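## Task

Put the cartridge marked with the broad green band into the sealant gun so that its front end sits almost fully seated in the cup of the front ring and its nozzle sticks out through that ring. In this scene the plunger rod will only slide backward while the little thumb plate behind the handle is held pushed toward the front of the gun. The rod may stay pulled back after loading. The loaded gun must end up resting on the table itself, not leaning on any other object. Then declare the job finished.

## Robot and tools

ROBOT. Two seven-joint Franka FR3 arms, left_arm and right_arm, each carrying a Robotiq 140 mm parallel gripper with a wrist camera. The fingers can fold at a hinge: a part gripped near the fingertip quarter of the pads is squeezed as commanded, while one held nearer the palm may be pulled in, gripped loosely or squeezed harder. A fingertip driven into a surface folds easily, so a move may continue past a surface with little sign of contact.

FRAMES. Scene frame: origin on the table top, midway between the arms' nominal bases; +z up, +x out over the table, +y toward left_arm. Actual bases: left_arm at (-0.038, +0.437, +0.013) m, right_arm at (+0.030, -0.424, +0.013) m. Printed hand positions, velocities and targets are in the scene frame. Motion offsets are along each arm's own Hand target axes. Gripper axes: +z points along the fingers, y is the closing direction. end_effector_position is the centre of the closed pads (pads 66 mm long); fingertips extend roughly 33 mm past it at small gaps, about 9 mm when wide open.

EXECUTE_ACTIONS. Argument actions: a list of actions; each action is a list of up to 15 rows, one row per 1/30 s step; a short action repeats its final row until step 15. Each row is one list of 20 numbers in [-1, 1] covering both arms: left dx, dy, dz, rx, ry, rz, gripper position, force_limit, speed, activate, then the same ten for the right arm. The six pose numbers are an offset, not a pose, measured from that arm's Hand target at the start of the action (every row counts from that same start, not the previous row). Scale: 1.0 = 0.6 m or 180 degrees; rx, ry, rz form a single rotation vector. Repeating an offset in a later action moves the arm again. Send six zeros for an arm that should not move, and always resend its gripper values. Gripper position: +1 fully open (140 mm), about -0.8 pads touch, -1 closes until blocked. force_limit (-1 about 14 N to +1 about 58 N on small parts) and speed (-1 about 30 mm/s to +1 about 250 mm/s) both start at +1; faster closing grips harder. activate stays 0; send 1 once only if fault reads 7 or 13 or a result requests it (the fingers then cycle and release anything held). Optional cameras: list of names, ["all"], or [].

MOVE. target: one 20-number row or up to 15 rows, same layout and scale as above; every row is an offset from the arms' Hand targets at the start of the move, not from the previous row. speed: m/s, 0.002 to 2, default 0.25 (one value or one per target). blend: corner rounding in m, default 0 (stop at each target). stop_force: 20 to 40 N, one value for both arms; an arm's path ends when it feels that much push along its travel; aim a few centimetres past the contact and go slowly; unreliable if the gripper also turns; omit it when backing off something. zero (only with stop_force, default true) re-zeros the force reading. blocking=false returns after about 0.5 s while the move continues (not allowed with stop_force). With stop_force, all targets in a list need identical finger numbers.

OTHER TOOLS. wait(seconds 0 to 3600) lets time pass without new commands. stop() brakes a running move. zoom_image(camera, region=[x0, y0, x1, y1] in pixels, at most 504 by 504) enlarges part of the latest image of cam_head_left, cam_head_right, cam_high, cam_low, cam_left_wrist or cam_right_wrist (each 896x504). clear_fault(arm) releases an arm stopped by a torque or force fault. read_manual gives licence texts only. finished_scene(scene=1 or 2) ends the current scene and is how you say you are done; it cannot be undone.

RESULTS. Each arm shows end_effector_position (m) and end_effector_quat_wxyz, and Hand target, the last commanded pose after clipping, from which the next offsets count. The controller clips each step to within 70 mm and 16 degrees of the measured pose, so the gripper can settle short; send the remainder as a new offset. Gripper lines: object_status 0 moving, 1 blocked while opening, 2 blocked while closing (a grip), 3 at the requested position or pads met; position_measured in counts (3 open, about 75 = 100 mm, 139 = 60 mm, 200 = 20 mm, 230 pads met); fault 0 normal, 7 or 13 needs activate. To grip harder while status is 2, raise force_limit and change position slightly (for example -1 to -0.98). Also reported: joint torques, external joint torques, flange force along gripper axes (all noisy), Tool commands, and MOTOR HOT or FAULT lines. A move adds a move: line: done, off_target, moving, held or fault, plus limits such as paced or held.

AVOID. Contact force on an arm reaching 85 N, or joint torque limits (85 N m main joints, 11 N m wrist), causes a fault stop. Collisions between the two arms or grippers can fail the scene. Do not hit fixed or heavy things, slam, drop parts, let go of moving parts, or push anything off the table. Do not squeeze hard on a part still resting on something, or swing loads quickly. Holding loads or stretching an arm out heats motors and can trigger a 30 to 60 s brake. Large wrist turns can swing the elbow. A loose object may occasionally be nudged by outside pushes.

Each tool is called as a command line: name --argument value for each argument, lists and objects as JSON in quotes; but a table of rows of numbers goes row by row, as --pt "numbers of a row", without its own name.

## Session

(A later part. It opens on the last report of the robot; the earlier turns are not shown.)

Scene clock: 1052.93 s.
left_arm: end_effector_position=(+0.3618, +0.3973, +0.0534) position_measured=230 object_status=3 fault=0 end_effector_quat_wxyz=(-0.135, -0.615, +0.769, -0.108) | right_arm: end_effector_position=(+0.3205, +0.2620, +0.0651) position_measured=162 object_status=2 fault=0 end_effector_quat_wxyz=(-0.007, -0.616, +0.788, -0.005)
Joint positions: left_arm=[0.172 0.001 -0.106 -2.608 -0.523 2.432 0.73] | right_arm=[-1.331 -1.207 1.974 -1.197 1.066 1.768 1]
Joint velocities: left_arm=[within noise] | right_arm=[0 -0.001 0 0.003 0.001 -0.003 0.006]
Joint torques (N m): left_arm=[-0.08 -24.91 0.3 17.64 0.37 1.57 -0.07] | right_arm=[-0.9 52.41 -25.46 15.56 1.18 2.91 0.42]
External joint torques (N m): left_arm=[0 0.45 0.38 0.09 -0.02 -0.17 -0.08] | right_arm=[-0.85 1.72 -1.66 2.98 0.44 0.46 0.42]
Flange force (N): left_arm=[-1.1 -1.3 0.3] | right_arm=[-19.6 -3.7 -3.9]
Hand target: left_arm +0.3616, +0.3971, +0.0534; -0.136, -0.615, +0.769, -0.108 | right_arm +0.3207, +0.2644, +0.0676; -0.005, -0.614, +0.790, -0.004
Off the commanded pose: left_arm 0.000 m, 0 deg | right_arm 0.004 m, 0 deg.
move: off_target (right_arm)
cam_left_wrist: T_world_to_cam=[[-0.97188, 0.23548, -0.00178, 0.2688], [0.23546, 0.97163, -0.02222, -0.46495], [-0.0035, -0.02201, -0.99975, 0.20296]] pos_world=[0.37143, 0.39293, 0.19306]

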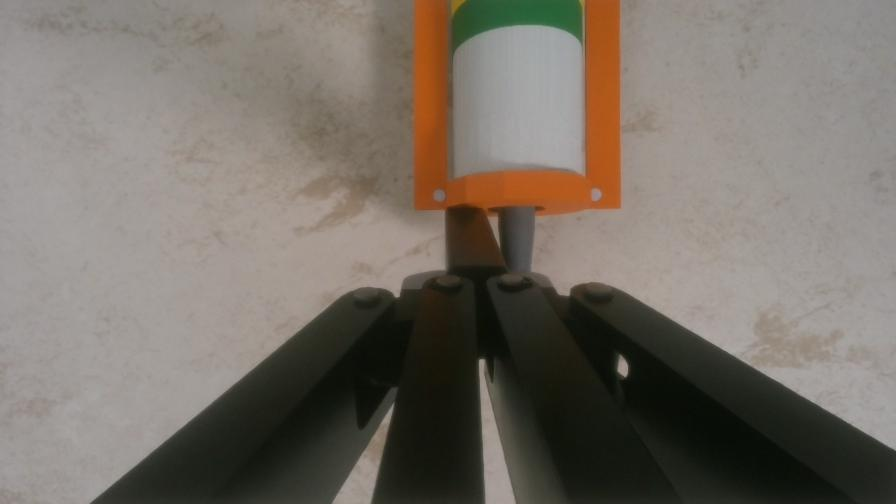

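move --target '[0,0,0,0,0,0,-1,-1,-1,0,0,0,-0.0025,0,0,0,-0.98,0,-1,0]' --speed 0.02 --cameras '["all"]'

zoom_image --camera "cam_left_wrist" --region '[390, 0, 630, 280]'

zoom_image --camera "cam_low" --region '[250, 120, 650, 340]'

zoom_image --camera "cam_high" --region '[400, 160, 620, 300]'

Scene clock: 1057.67 s.
left_arm: end_effector_position=(+0.3618, +0.3973, +0.0534) position_measured=230 object_status=3 fault=0 end_effector_quat_wxyz=(-0.135, -0.615, +0.769, -0.108) | right_arm: end_effector_position=(+0.3202, +0.2620, +0.0652) position_measured=162 object_status=2 fault=0 end_effector_quat_wxyz=(-0.008, -0.615, +0.789, -0.005)
Joint positions: left_arm=[0.172 0.001 -0.106 -2.608 -0.523 2.432 0.73] | right_arm=[-1.331 -1.207 1.974 -1.196 1.066 1.767 1.002]
Joint torques (N m): left_arm=[-0.08 -25.01 0.28 17.85 0.31 1.59 -0.04] | right_arm=[-0.79 53.03 -25.29 14.97 1.19 2.77 0.42]
External joint torques (N m): left_arm=[-0.14 0.3 0.23 0.27 -0.08 -0.16 -0.05] | right_arm=[-0.9 2.51 -1.65 2.35 0.46 0.33 0.42]
Flange force (N): left_arm=[-0.7 -1.5 0.2] | right_arm=[-14.1 -2.8 -4.6]
Hand target: left_arm +0.3616, +0.3971, +0.0534; -0.136, -0.615, +0.769, -0.108 | right_arm +0.3207, +0.2644, +0.0691; -0.005, -0.614, +0.790, -0.004
Off the commanded pose: left_arm 0.000 m, 0 deg | right_arm 0.005 m, 0 deg.
move: off_target (right_arm)
cam_left_wrist: T_world_to_cam=[[-0.97188, 0.23548, -0.00178, 0.2688], [0.23546, 0.97163, -0.02222, -0.46495], [-0.0035, -0.02201, -0.99975, 0.20296]] pos_world=[0.37143, 0.39293, 0.19306]
cam_right_wrist: T_world_to_cam=[[-0.96976, 0.24395, 0.00769, 0.257], [0.23383, 0.91958, 0.31576, -0.33303], [0.06996, 0.30801, -0.94881, 0.1022]] pos_world=[0.31995, 0.21208, 0.20015]

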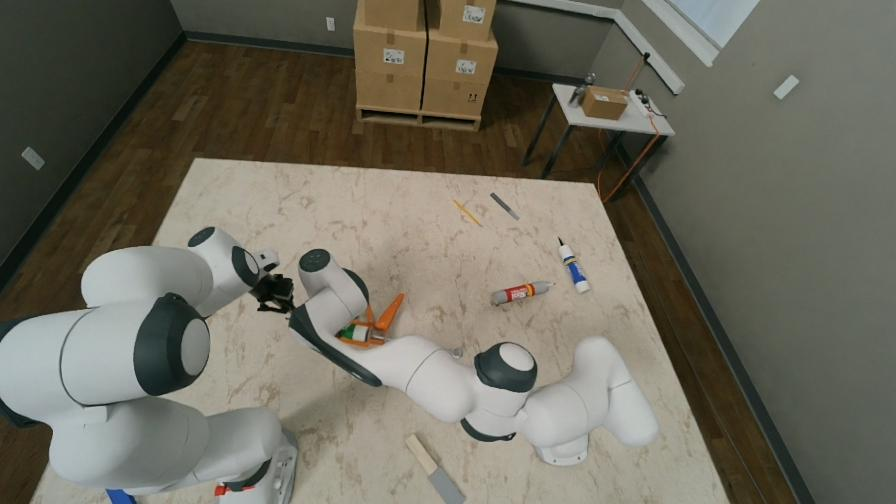

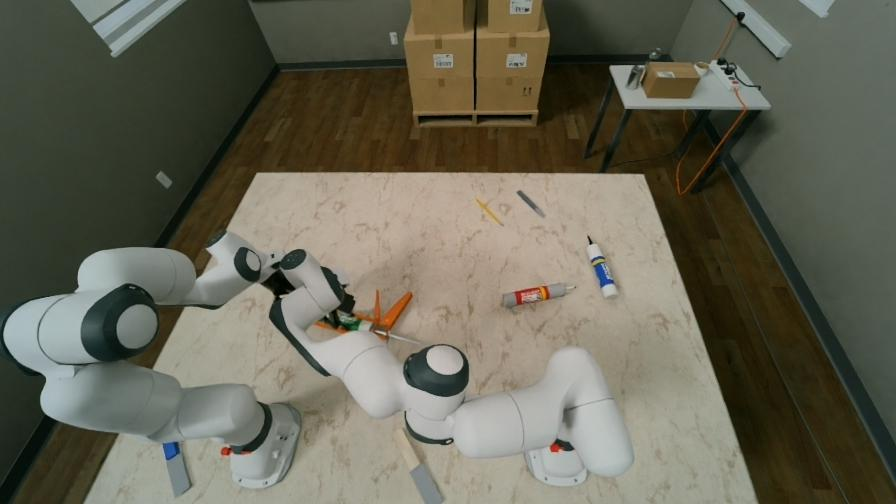

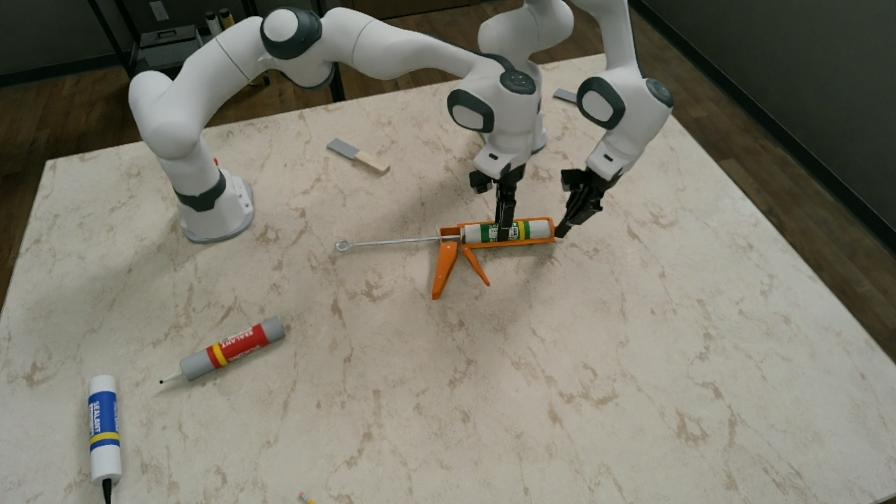

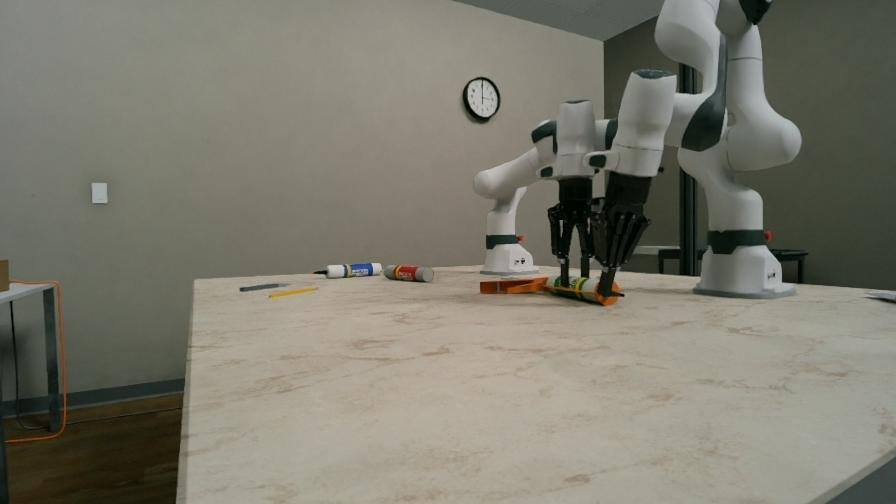

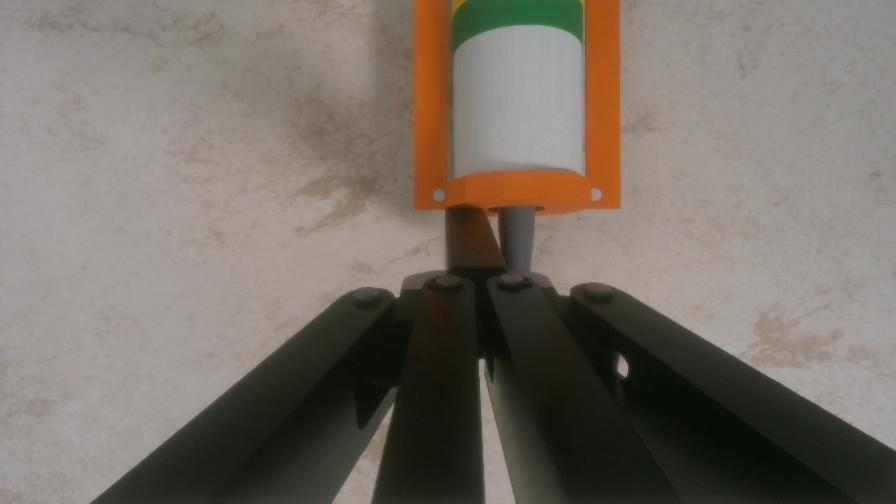

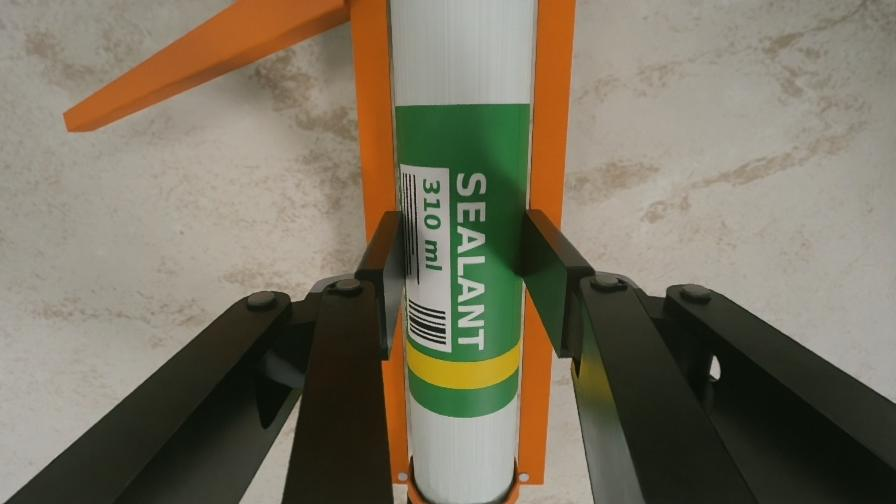

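Scaled by 1.800 from the camera's image (finer frame: 1280x720).

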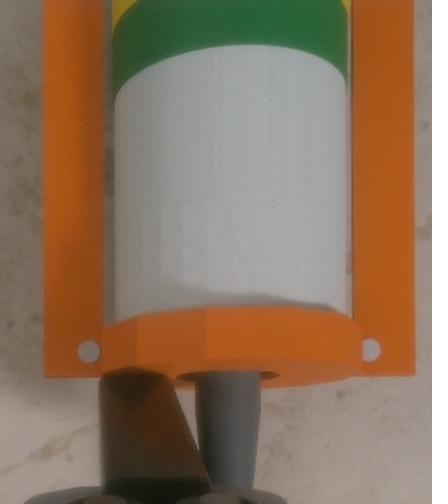

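Scaled by 1.260 from the camera's image (finer frame: 1280x720).

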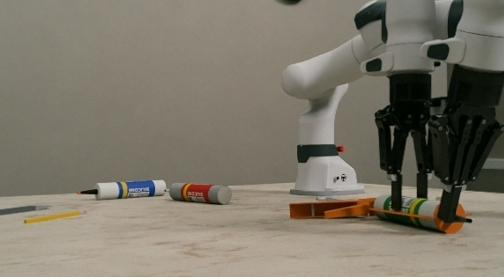

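Scaled by 2.291 from the camera's image (finer frame: 1280x720).

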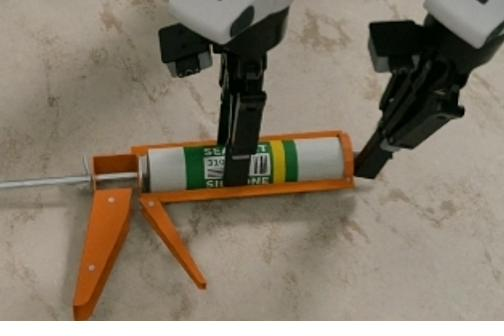

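zoom_image --camera "cam_low" --region '[530, 260, 650, 320]'

zoom_image --camera "cam_high" --region '[450, 200, 600, 270]'

zoom_image --camera "cam_right_wrist" --region '[360, 340, 560, 504]'

Scaled by 4.200 from the camera's image (finer frame: 1280x720).

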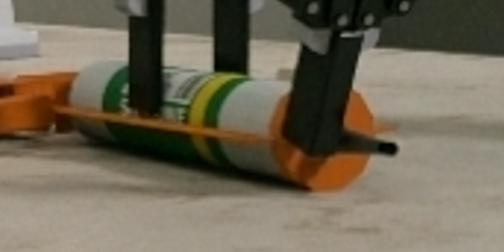

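Scaled by 3.360 from the camera's image (finer frame: 1280x720).

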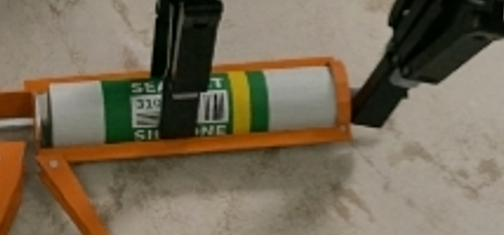

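Scaled by 2.520 from the camera's image (finer frame: 1280x720).

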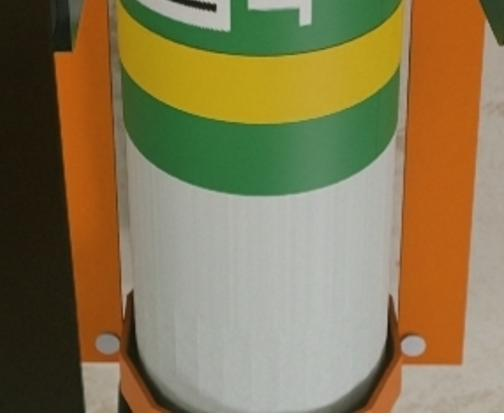

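move --pt "0 0 0 0 0 0 -1 -1 -1 0 -0.003 0 0 0 0 0.006 -0.98 0 -1 0" --pt "0 0 0 0 0 0 -1 -1 -1 0 -0.004 0 0 0 0 -0.006 -0.98 0 -1 0" --pt "0 0 0 0 0 0 -1 -1 -1 0 -0.004 0 0.002 0 0.006 0 -0.98 0 -1 0" --pt "0 0 0 0 0 0 -1 -1 -1 0 -0.004 0 0 0 -0.006 0 -0.98 0 -1 0" --pt "0 0 0 0 0 0 -1 -1 -1 0 -0.004 0 0 0 0 0 -0.98 0 -1 0" --speed 0.02 --blend 0.001 --cameras '["cam_left_wrist"]'

zoom_image --camera "cam_left_wrist" --region '[390, 0, 630, 280]'

Scene clock: 1076.73 s.
left_arm: end_effector_position=(+0.3629, +0.3986, +0.0535) position_measured=230 object_status=3 fault=0 end_effector_quat_wxyz=(-0.133, -0.616, +0.769, -0.108) | right_arm: end_effector_position=(+0.3211, +0.2636, +0.0655) position_measured=162 object_status=2 fault=0 end_effector_quat_wxyz=(-0.009, -0.614, +0.789, -0.005)
Joint positions: left_arm=[0.172 0.001 -0.104 -2.608 -0.523 2.435 0.73] | right_arm=[-1.34 -1.213 1.972 -1.179 1.069 1.759 1.009]
Joint torques (N m): left_arm=[-0.64 -24.86 -0.24 17.57 0.11 1.02 -0.08] | right_arm=[-0.88 53.27 -25.18 15.34 1.19 3.03 0.34]
External joint torques (N m): left_arm=[-0.6 0.56 -0.21 -0.03 -0.28 -0.73 -0.09] | right_arm=[-0.89 2.25 -1.58 2.81 0.44 0.59 0.34]
Flange force (N): left_arm=[0.3 -1.6 0.1] | right_arm=[-17.7 -3.4 -4.2]
Hand target: left_arm +0.3616, +0.3971, +0.0534; -0.136, -0.615, +0.769, -0.108 | right_arm +0.3213, +0.2668, +0.0691; -0.005, -0.614, +0.790, -0.004
Off the commanded pose: left_arm 0.002 m, 0 deg | right_arm 0.005 m, 0 deg.
move: off_target (right_arm)
cam_left_wrist: T_world_to_cam=[[-0.97248, 0.23296, -0.00437, 0.27094], [0.233, 0.97227, -0.01981, -0.466], [-0.00037, -0.02029, -0.99979, 0.20126]] pos_world=[0.37213, 0.39404, 0.19317]

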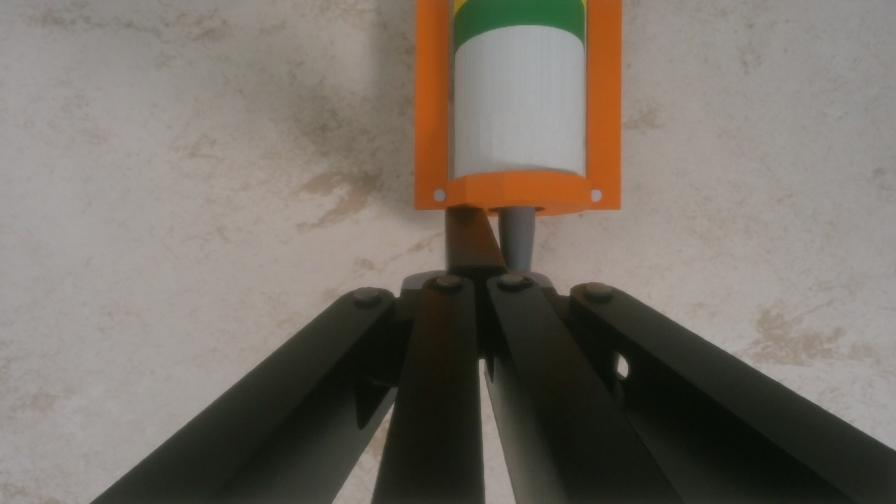

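Scaled by 1.800 from the camera's image (finer frame: 1280x720).

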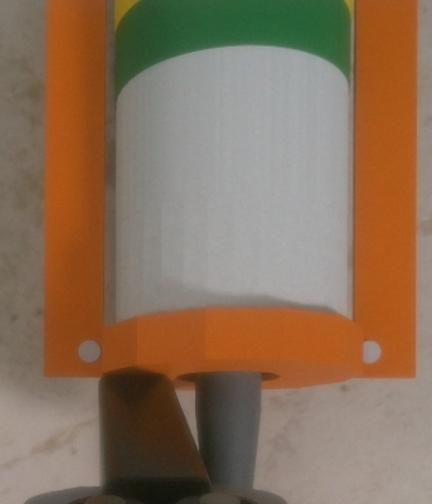

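move --target '[0,0,0,0,0,0,-1,-1,-1,0,0.008,0,0.007,0,0,0,-0.98,0,-1,0]' --speed 0.02

move --target '[0,0,0,0,0,0,-1,-1,-1,0,0,0,0,0,0,0,-0.2,-1,-1,0]' --speed 0.02 --cameras '["cam_left_wrist", "cam_right_wrist"]'

zoom_image --camera "cam_left_wrist" --region '[390, 0, 630, 280]'

Scene clock: 1084.77 s.
left_arm: end_effector_position=(+0.3628, +0.3985, +0.0534) position_measured=230 object_status=3 fault=0 end_effector_quat_wxyz=(-0.134, -0.616, +0.769, -0.108) | right_arm: end_effector_position=(+0.3197, +0.2610, +0.0643) position_measured=162 object_status=2 fault=0 end_effector_quat_wxyz=(-0.007, -0.611, +0.791, -0.005)
Joint positions: left_arm=[0.172 0.001 -0.104 -2.608 -0.523 2.435 0.73] | right_arm=[-1.324 -1.207 1.971 -1.208 1.07 1.772 1.007]
Joint torques (N m): left_arm=[0.07 -25.1 0.28 17.85 0.38 1.21 -0.03] | right_arm=[-1.31 50.4 -24.28 12.28 0.84 2.71 -0.08]
External joint torques (N m): left_arm=[0.11 0.44 0.32 0.15 -0.01 -0.56 -0.04] | right_arm=[-1.35 0.1 -0.43 -0.26 0.1 0.26 -0.08]
Flange force (N): left_arm=[-1.2 -1.6 -0.9] | right_arm=[-2.1 -2.2 0.2]
Hand target: left_arm +0.3616, +0.3971, +0.0534; -0.136, -0.615, +0.769, -0.108 | right_arm +0.3201, +0.2621, +0.0649; -0.005, -0.614, +0.790, -0.004
Off the commanded pose: left_arm 0.002 m, 0 deg | right_arm 0.001 m, 0 deg.
move: done

Scene clock: 1085.27 s.
left_arm: end_effector_position=(+0.3628, +0.3985, +0.0534) position_measured=231 object_status=3 fault=0 end_effector_quat_wxyz=(-0.134, -0.616, +0.769, -0.108) | right_arm: end_effector_position=(+0.3200, +0.2608, +0.0641) position_measured=154 object_status=3 fault=0 end_effector_quat_wxyz=(-0.007, -0.611, +0.791, -0.005)
Joint positions: left_arm=[0.172 0.001 -0.104 -2.608 -0.523 2.435 0.73] | right_arm=[-1.324 -1.207 1.971 -1.209 1.07 1.772 1.006]
Joint torques (N m): left_arm=[0.03 -25.14 0.32 17.92 0.39 1.21 -0.06] | right_arm=[-0.96 50.69 -24.25 12.37 0.77 2.69 -0.14]
External joint torques (N m): left_arm=[0.1 0.25 0.39 0.35 0 -0.54 -0.07] | right_arm=[-0.89 0.33 -0.31 -0.11 0.04 0.24 -0.14]
Flange force (N): left_arm=[-1.1 -1.7 -1.4] | right_arm=[-1.0 -1.5 -0.1]
Hand target: left_arm +0.3616, +0.3971, +0.0534; -0.136, -0.615, +0.769, -0.108 | right_arm +0.3201, +0.2621, +0.0649; -0.005, -0.614, +0.790, -0.004
Off the commanded pose: left_arm 0.002 m, 0 deg | right_arm 0.002 m, 0 deg.
move: done
cam_left_wrist: T_world_to_cam=[[-0.97243, 0.23315, -0.00395, 0.27069], [0.23319, 0.97222, -0.02022, -0.46585], [-0.00087, -0.02059, -0.99979, 0.20156]] pos_world=[0.37203, 0.39394, 0.19317]
cam_right_wrist: T_world_to_cam=[[-0.96754, 0.25264, 0.00715, 0.25419], [0.24177, 0.91693, 0.31746, -0.33337], [0.07365, 0.30888, -0.94825, 0.10012]] pos_world=[0.31916, 0.21054, 0.19895]

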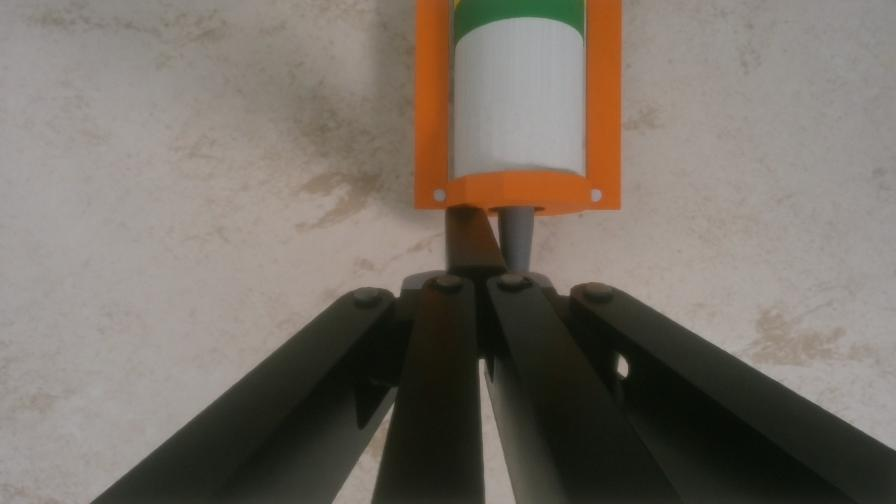

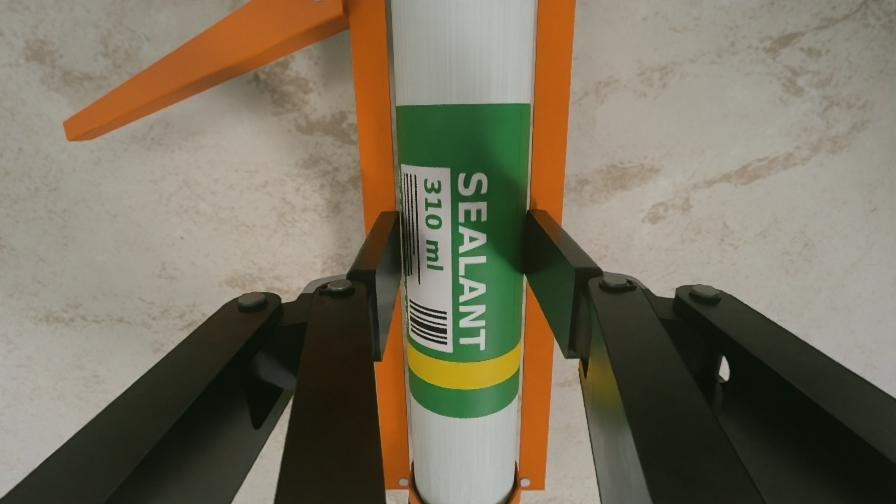

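Scaled by 1.800 from the camera's image (finer frame: 1280x720).

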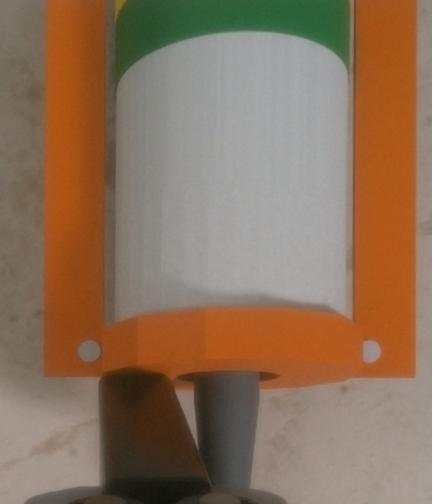

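move --target '[0,0,0,0,0,0,-1,-1,-1,0,0.003,0,0,0,0,0,-0.2,-1,-1,0]' --speed 0.02

move --target '[0,0,0,0,0,0,-1,-1,-1,0,0,0,0,0,0,0,-0.98,0,-1,0]' --speed 0.02

move --target '[0,0,0,0,0,0,-1,-1,-1,0,-0.006,0,-0.001,0,0,0,-0.98,0,-1,0]' --speed 0.02 --cameras '["cam_left_wrist"]'

zoom_image --camera "cam_left_wrist" --region '[390, 0, 630, 280]'

Scene clock: 1089.40 s.
left_arm: end_effector_position=(+0.3628, +0.3985, +0.0534) position_measured=231 object_status=3 fault=0 end_effector_quat_wxyz=(-0.134, -0.616, +0.769, -0.108) | right_arm: end_effector_position=(+0.3192, +0.2590, +0.0635) position_measured=154 object_status=3 fault=0 end_effector_quat_wxyz=(-0.008, -0.611, +0.792, -0.005)
Joint positions: left_arm=[0.172 0.001 -0.104 -2.608 -0.523 2.435 0.73] | right_arm=[-1.318 -1.204 1.971 -1.221 1.07 1.775 1.002]
Joint velocities: left_arm=[within noise] | right_arm=[0.001 0.001 -0.001 -0.002 0 0.001 -0.005]
Joint torques (N m): left_arm=[0.08 -25.08 0.33 17.85 0.4 1.21 -0.05] | right_arm=[-0.63 50.86 -24.46 12.25 0.78 2.71 -0.08]
External joint torques (N m): left_arm=[0.04 0.3 0.28 0.27 0.01 -0.55 -0.06] | right_arm=[-0.68 0.74 -0.45 -0.33 0.04 0.27 -0.09]
Flange force (N): left_arm=[-1.0 -1.6 -1.2] | right_arm=[2.1 -0.7 -0.6]
Hand target: left_arm +0.3616, +0.3971, +0.0534; -0.136, -0.615, +0.769, -0.108 | right_arm +0.3196, +0.2603, +0.0649; -0.005, -0.614, +0.790, -0.004
Off the commanded pose: left_arm 0.002 m, 0 deg | right_arm 0.002 m, 0 deg.
move: done

Scene clock: 1090.07 s.
left_arm: end_effector_position=(+0.3628, +0.3985, +0.0534) position_measured=230 object_status=3 fault=0 end_effector_quat_wxyz=(-0.134, -0.616, +0.769, -0.108) | right_arm: end_effector_position=(+0.3193, +0.2591, +0.0639) position_measured=162 object_status=0 fault=0 end_effector_quat_wxyz=(-0.007, -0.611, +0.791, -0.004)
Joint positions: left_arm=[0.172 0.001 -0.104 -2.608 -0.523 2.435 0.73] | right_arm=[-1.318 -1.203 1.971 -1.221 1.07 1.775 1.001]
Joint torques (N m): left_arm=[0.01 -25.12 0.31 17.9 0.38 1.21 -0.03] | right_arm=[-0.61 50.38 -24.38 12.52 0.91 2.75 -0.05]
External joint torques (N m): left_arm=[0.09 0.24 0.38 0.28 -0.02 -0.55 -0.04] | right_arm=[-0.57 0.38 -0.42 0.02 0.17 0.32 -0.05]
Flange force (N): left_arm=[-1.1 -1.4 -1.4] | right_arm=[-0.6 -0.9 -0.2]
Hand target: left_arm +0.3616, +0.3971, +0.0534; -0.136, -0.615, +0.769, -0.108 | right_arm +0.3196, +0.2603, +0.0649; -0.005, -0.614, +0.790, -0.004
Off the commanded pose: left_arm 0.002 m, 0 deg | right_arm 0.002 m, 0 deg.
move: done

Scene clock: 1090.63 s.
left_arm: end_effector_position=(+0.3627, +0.3985, +0.0534) position_measured=231 object_status=3 fault=0 end_effector_quat_wxyz=(-0.134, -0.616, +0.769, -0.108) | right_arm: end_effector_position=(+0.3204, +0.2617, +0.0641) position_measured=162 object_status=2 fault=0 end_effector_quat_wxyz=(-0.007, -0.614, +0.789, -0.005)
Joint positions: left_arm=[0.172 0.001 -0.104 -2.608 -0.523 2.435 0.73] | right_arm=[-1.329 -1.209 1.972 -1.201 1.07 1.77 1.001]
Joint torques (N m): left_arm=[-0.66 -24.86 -0.19 17.45 0.14 1.11 -0.06] | right_arm=[-0.67 51.62 -24.87 14.76 1.32 3.11 0.3]
External joint torques (N m): left_arm=[-0.62 0.48 -0.15 -0.11 -0.25 -0.63 -0.07] | right_arm=[-0.38 1.32 -1.09 2.42 0.59 0.67 0.3]
Flange force (N): left_arm=[0.5 -1.2 0.2] | right_arm=[-14.4 -2.3 -2.2]
Hand target: left_arm +0.3616, +0.3971, +0.0534; -0.136, -0.615, +0.769, -0.108 | right_arm +0.3205, +0.2638, +0.0655; -0.005, -0.614, +0.790, -0.004
Off the commanded pose: left_arm 0.002 m, 0 deg | right_arm 0.002 m, 0 deg.
move: done
cam_left_wrist: T_world_to_cam=[[-0.97245, 0.23306, -0.00385, 0.27072], [0.23309, 0.97225, -0.02025, -0.46581], [-0.00097, -0.02059, -0.99979, 0.2016]] pos_world=[0.37203, 0.39394, 0.19317]

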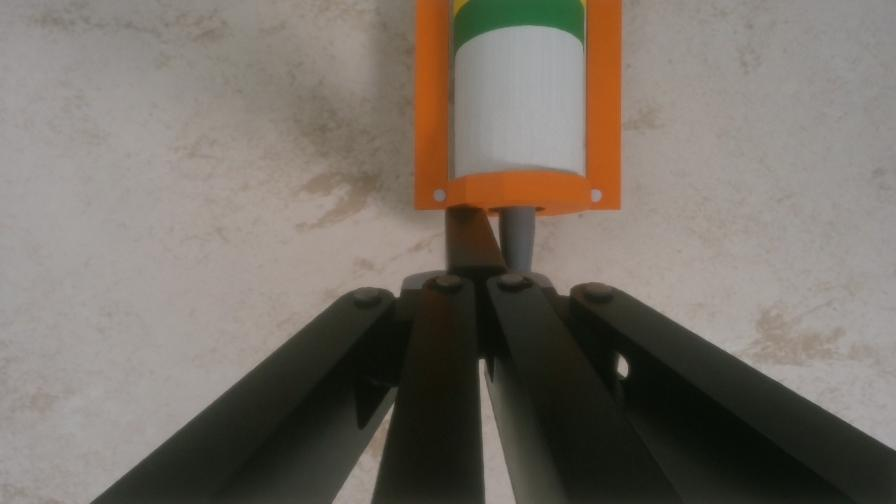

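Scaled by 1.800 from the camera's image (finer frame: 1280x720).

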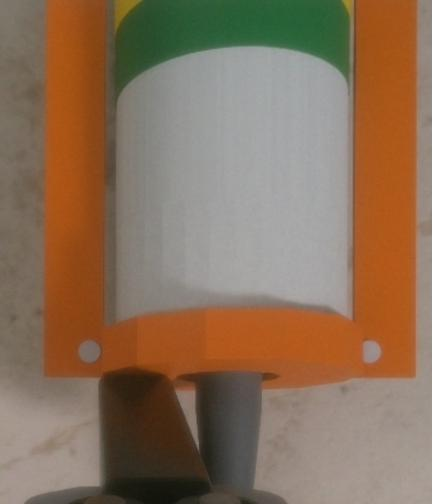

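move --target '[0,0,0,0,0,0,-1,-1,-1,0,0.002,0,0.001,0,0,0,-0.98,0,-1,0]' --speed 0.02

move --target '[0,0,0,0,0,0,-1,-1,-1,0,0,0,0,0,0,0,-0.3,-1,-1,0]' --speed 0.02 --cameras '["cam_left_wrist", "cam_right_wrist"]'

zoom_image --camera "cam_left_wrist" --region '[390, 0, 630, 280]'

Scene clock: 1098.13 s.
left_arm: end_effector_position=(+0.3627, +0.3985, +0.0534) position_measured=230 object_status=3 fault=0 end_effector_quat_wxyz=(-0.134, -0.616, +0.769, -0.108) | right_arm: end_effector_position=(+0.3204, +0.2615, +0.0640) position_measured=162 object_status=2 fault=0 end_effector_quat_wxyz=(-0.007, -0.614, +0.790, -0.005)
Joint positions: left_arm=[0.172 0.001 -0.104 -2.608 -0.523 2.435 0.73] | right_arm=[-1.327 -1.208 1.972 -1.204 1.07 1.772 1.001]
Joint torques (N m): left_arm=[0 -25.14 0.36 17.88 0.38 1.22 -0.02] | right_arm=[-0.38 50.74 -24.24 12.36 0.82 2.6 0.22]
External joint torques (N m): left_arm=[-0.01 0.35 0.35 0.27 -0.01 -0.54 -0.03] | right_arm=[-0.31 0.21 -0.32 -0.15 0.09 0.14 0.22]
Flange force (N): left_arm=[-1.2 -1.7 -1.0] | right_arm=[0.2 -0.1 -0.2]
Hand target: left_arm +0.3616, +0.3971, +0.0534; -0.136, -0.615, +0.769, -0.108 | right_arm +0.3202, +0.2627, +0.0649; -0.005, -0.614, +0.790, -0.004
Off the commanded pose: left_arm 0.002 m, 0 deg | right_arm 0.001 m, 0 deg.
move: done

Scene clock: 1098.63 s.
left_arm: end_effector_position=(+0.3627, +0.3985, +0.0534) position_measured=231 object_status=3 fault=0 end_effector_quat_wxyz=(-0.134, -0.616, +0.769, -0.108) | right_arm: end_effector_position=(+0.3204, +0.2615, +0.0640) position_measured=162 object_status=2 fault=0 end_effector_quat_wxyz=(-0.007, -0.614, +0.790, -0.005)
Joint positions: left_arm=[0.172 0.001 -0.104 -2.608 -0.523 2.435 0.73] | right_arm=[-1.327 -1.208 1.972 -1.204 1.07 1.772 1.001]
Joint torques (N m): left_arm=[0.03 -25.16 0.3 17.91 0.38 1.24 -0.03] | right_arm=[-0.46 50.72 -24.09 12.27 0.84 2.6 0.17]
External joint torques (N m): left_arm=[0.12 0.3 0.39 0.29 -0.01 -0.52 -0.04] | right_arm=[-0.36 0.26 -0.19 -0.22 0.12 0.14 0.17]
Flange force (N): left_arm=[-1.2 -1.6 -1.2] | right_arm=[0.6 -0.2 -0.1]
Hand target: left_arm +0.3616, +0.3971, +0.0534; -0.136, -0.615, +0.769, -0.108 | right_arm +0.3202, +0.2627, +0.0649; -0.005, -0.614, +0.790, -0.004
Off the commanded pose: left_arm 0.002 m, 0 deg | right_arm 0.001 m, 0 deg.
move: done
cam_left_wrist: T_world_to_cam=[[-0.97243, 0.23316, -0.00386, 0.27067], [0.23319, 0.97222, -0.02025, -0.46584], [-0.00097, -0.02059, -0.99979, 0.2016]] pos_world=[0.37203, 0.39394, 0.19317]
cam_right_wrist: T_world_to_cam=[[-0.96895, 0.24716, 0.00746, 0.25625], [0.23663, 0.91808, 0.31802, -0.33279], [0.07176, 0.30991, -0.94805, 0.10013]] pos_world=[0.31986, 0.21116, 0.19885]

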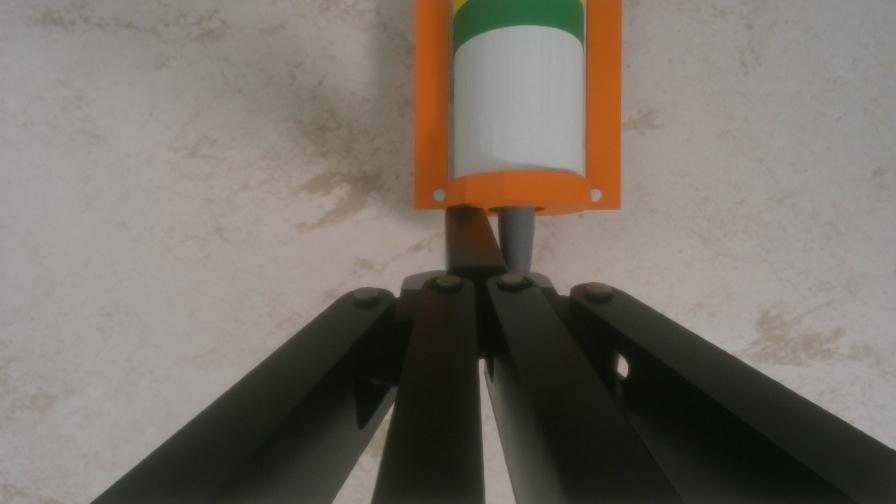

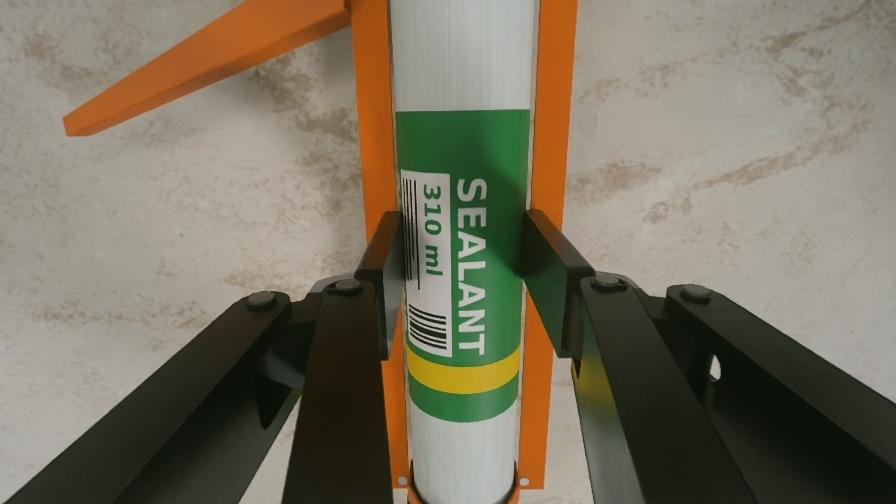

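Scaled by 1.800 from the camera's image (finer frame: 1280x720).

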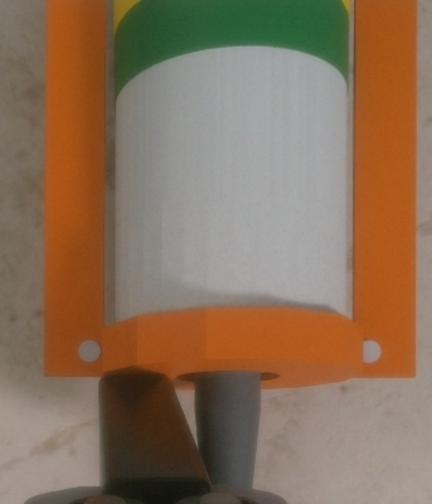

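move --target '[0,0,0,0,0,0,-1,-1,-1,0,0,0,0,0,0,0,-0.18,-1,-1,0]' --speed 0.02

move --target '[0,0,0,0,0,0,-1,-1,-1,0,0,0,-0.12,0,0,0,-0.18,-1,-1,0]' --speed 0.06 --cameras '["cam_left_wrist", "cam_right_wrist", "cam_high"]'

zoom_image --camera "cam_left_wrist" --region '[390, 0, 630, 280]'

zoom_image --camera "cam_high" --region '[430, 190, 610, 290]'

Scene clock: 1102.43 s.
left_arm: end_effector_position=(+0.3627, +0.3985, +0.0534) position_measured=231 object_status=3 fault=0 end_effector_quat_wxyz=(-0.134, -0.616, +0.769, -0.108) | right_arm: end_effector_position=(+0.3204, +0.2613, +0.0638) position_measured=151 object_status=3 fault=0 end_effector_quat_wxyz=(-0.007, -0.613, +0.790, -0.005)
Joint positions: left_arm=[0.172 0.001 -0.104 -2.608 -0.523 2.435 0.73] | right_arm=[-1.327 -1.208 1.972 -1.205 1.07 1.772 1.001]
Joint torques (N m): left_arm=[0.06 -25.1 0.31 17.87 0.38 1.24 -0.06] | right_arm=[-0.6 50.71 -24.15 12.65 0.8 2.6 0.22]
External joint torques (N m): left_arm=[0.11 0.34 0.36 0.3 -0.01 -0.51 -0.07] | right_arm=[-0.54 0.39 -0.33 0.18 0.08 0.15 0.22]
Flange force (N): left_arm=[-1.2 -1.8 -1.1] | right_arm=[-2.6 -0.8 -0.6]
Hand target: left_arm +0.3616, +0.3971, +0.0534; -0.136, -0.615, +0.769, -0.108 | right_arm +0.3202, +0.2627, +0.0649; -0.005, -0.614, +0.790, -0.004
Off the commanded pose: left_arm 0.002 m, 0 deg | right_arm 0.002 m, 0 deg.
move: done

Scene clock: 1104.23 s.
left_arm: end_effector_position=(+0.3627, +0.3985, +0.0534) position_measured=231 object_status=3 fault=0 end_effector_quat_wxyz=(-0.134, -0.616, +0.769, -0.108) | right_arm: end_effector_position=(+0.3194, +0.2652, +0.1364) position_measured=151 object_status=3 fault=0 end_effector_quat_wxyz=(-0.004, -0.617, +0.787, -0.002)
Joint positions: left_arm=[0.172 0.001 -0.104 -2.608 -0.523 2.435 0.73] | right_arm=[-1.336 -1.133 1.92 -1.145 1.024 1.67 1.022]
Joint velocities: left_arm=[within noise] | right_arm=[0 0 0 0.001 -0.001 -0.003 0.002]
Joint torques (N m): left_arm=[-0.03 -25.14 0.29 17.86 0.38 1.23 -0.06] | right_arm=[-1.42 50.13 -23.65 13.91 0.5 2.16 0.46]
External joint torques (N m): left_arm=[-0.01 0.29 0.31 0.26 -0.01 -0.53 -0.07] | right_arm=[-1.59 0.08 -0.95 0.78 -0.27 -0.3 0.45]
Flange force (N): left_arm=[-0.9 -1.6 -1.1] | right_arm=[-12.9 -3.5 -3.2]
Hand target: left_arm +0.3616, +0.3971, +0.0534; -0.136, -0.615, +0.769, -0.108 | right_arm +0.3205, +0.2635, +0.1369; -0.005, -0.614, +0.790, -0.004
Off the commanded pose: left_arm 0.002 m, 0 deg | right_arm 0.002 m, 1 deg.
move: done
cam_left_wrist: T_world_to_cam=[[-0.97243, 0.23316, -0.00386, 0.27067], [0.23319, 0.97222, -0.02025, -0.46584], [-0.00097, -0.02059, -0.99979, 0.2016]] pos_world=[0.37203, 0.39394, 0.19317]
cam_right_wrist: T_world_to_cam=[[-0.97085, 0.23953, 0.00833, 0.25637], [0.22912, 0.91732, 0.32563, -0.35741], [0.07036, 0.31805, -0.94546, 0.16555]] pos_world=[0.31914, 0.21379, 0.27077]
Images, in order (width x height): cam_high 896x504, cam_left_wrist 896x504, cam_right_wrist 896x504.

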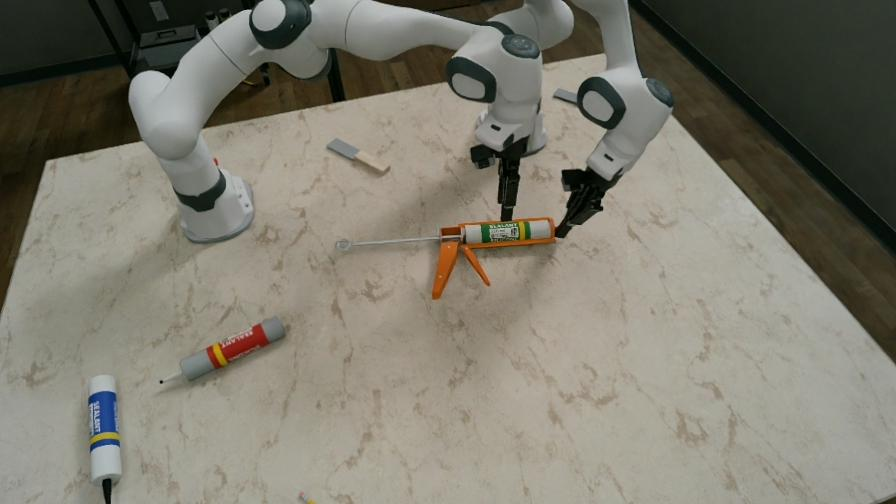

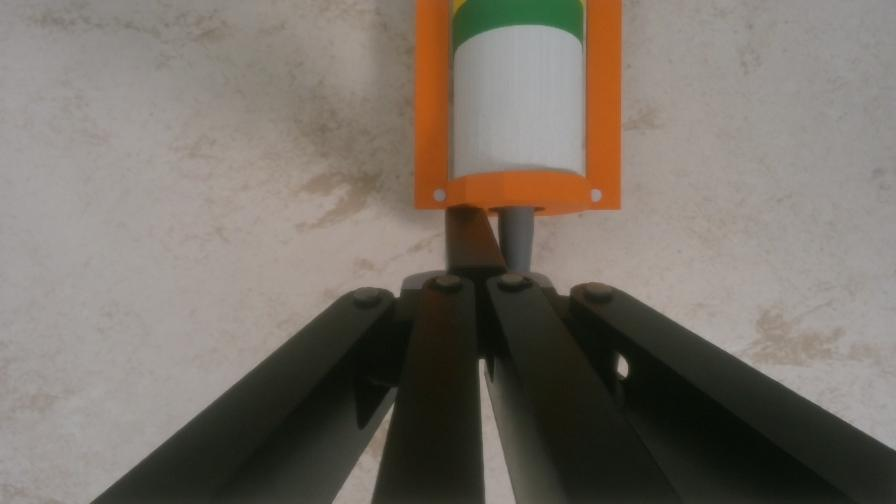

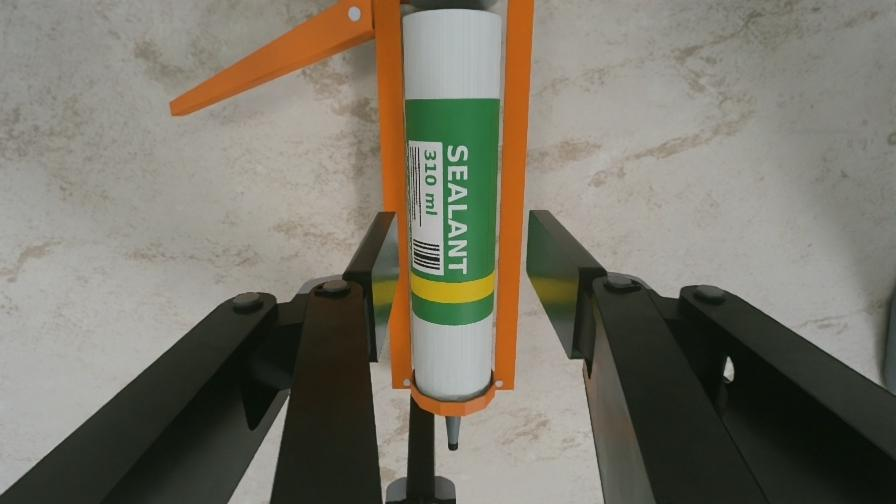

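Scaled by 1.800 from the camera's image (finer frame: 1280x720).

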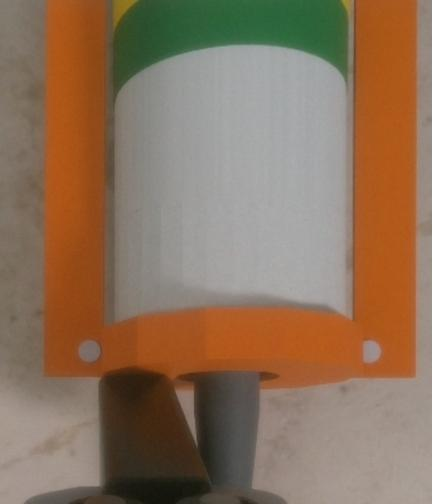

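Scaled by 2.800 from the camera's image (finer frame: 1280x720).

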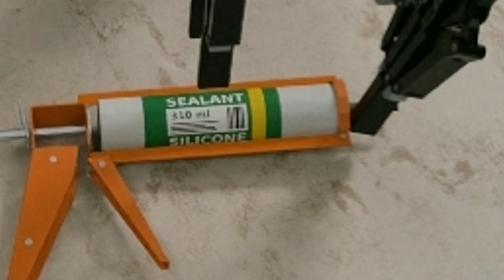

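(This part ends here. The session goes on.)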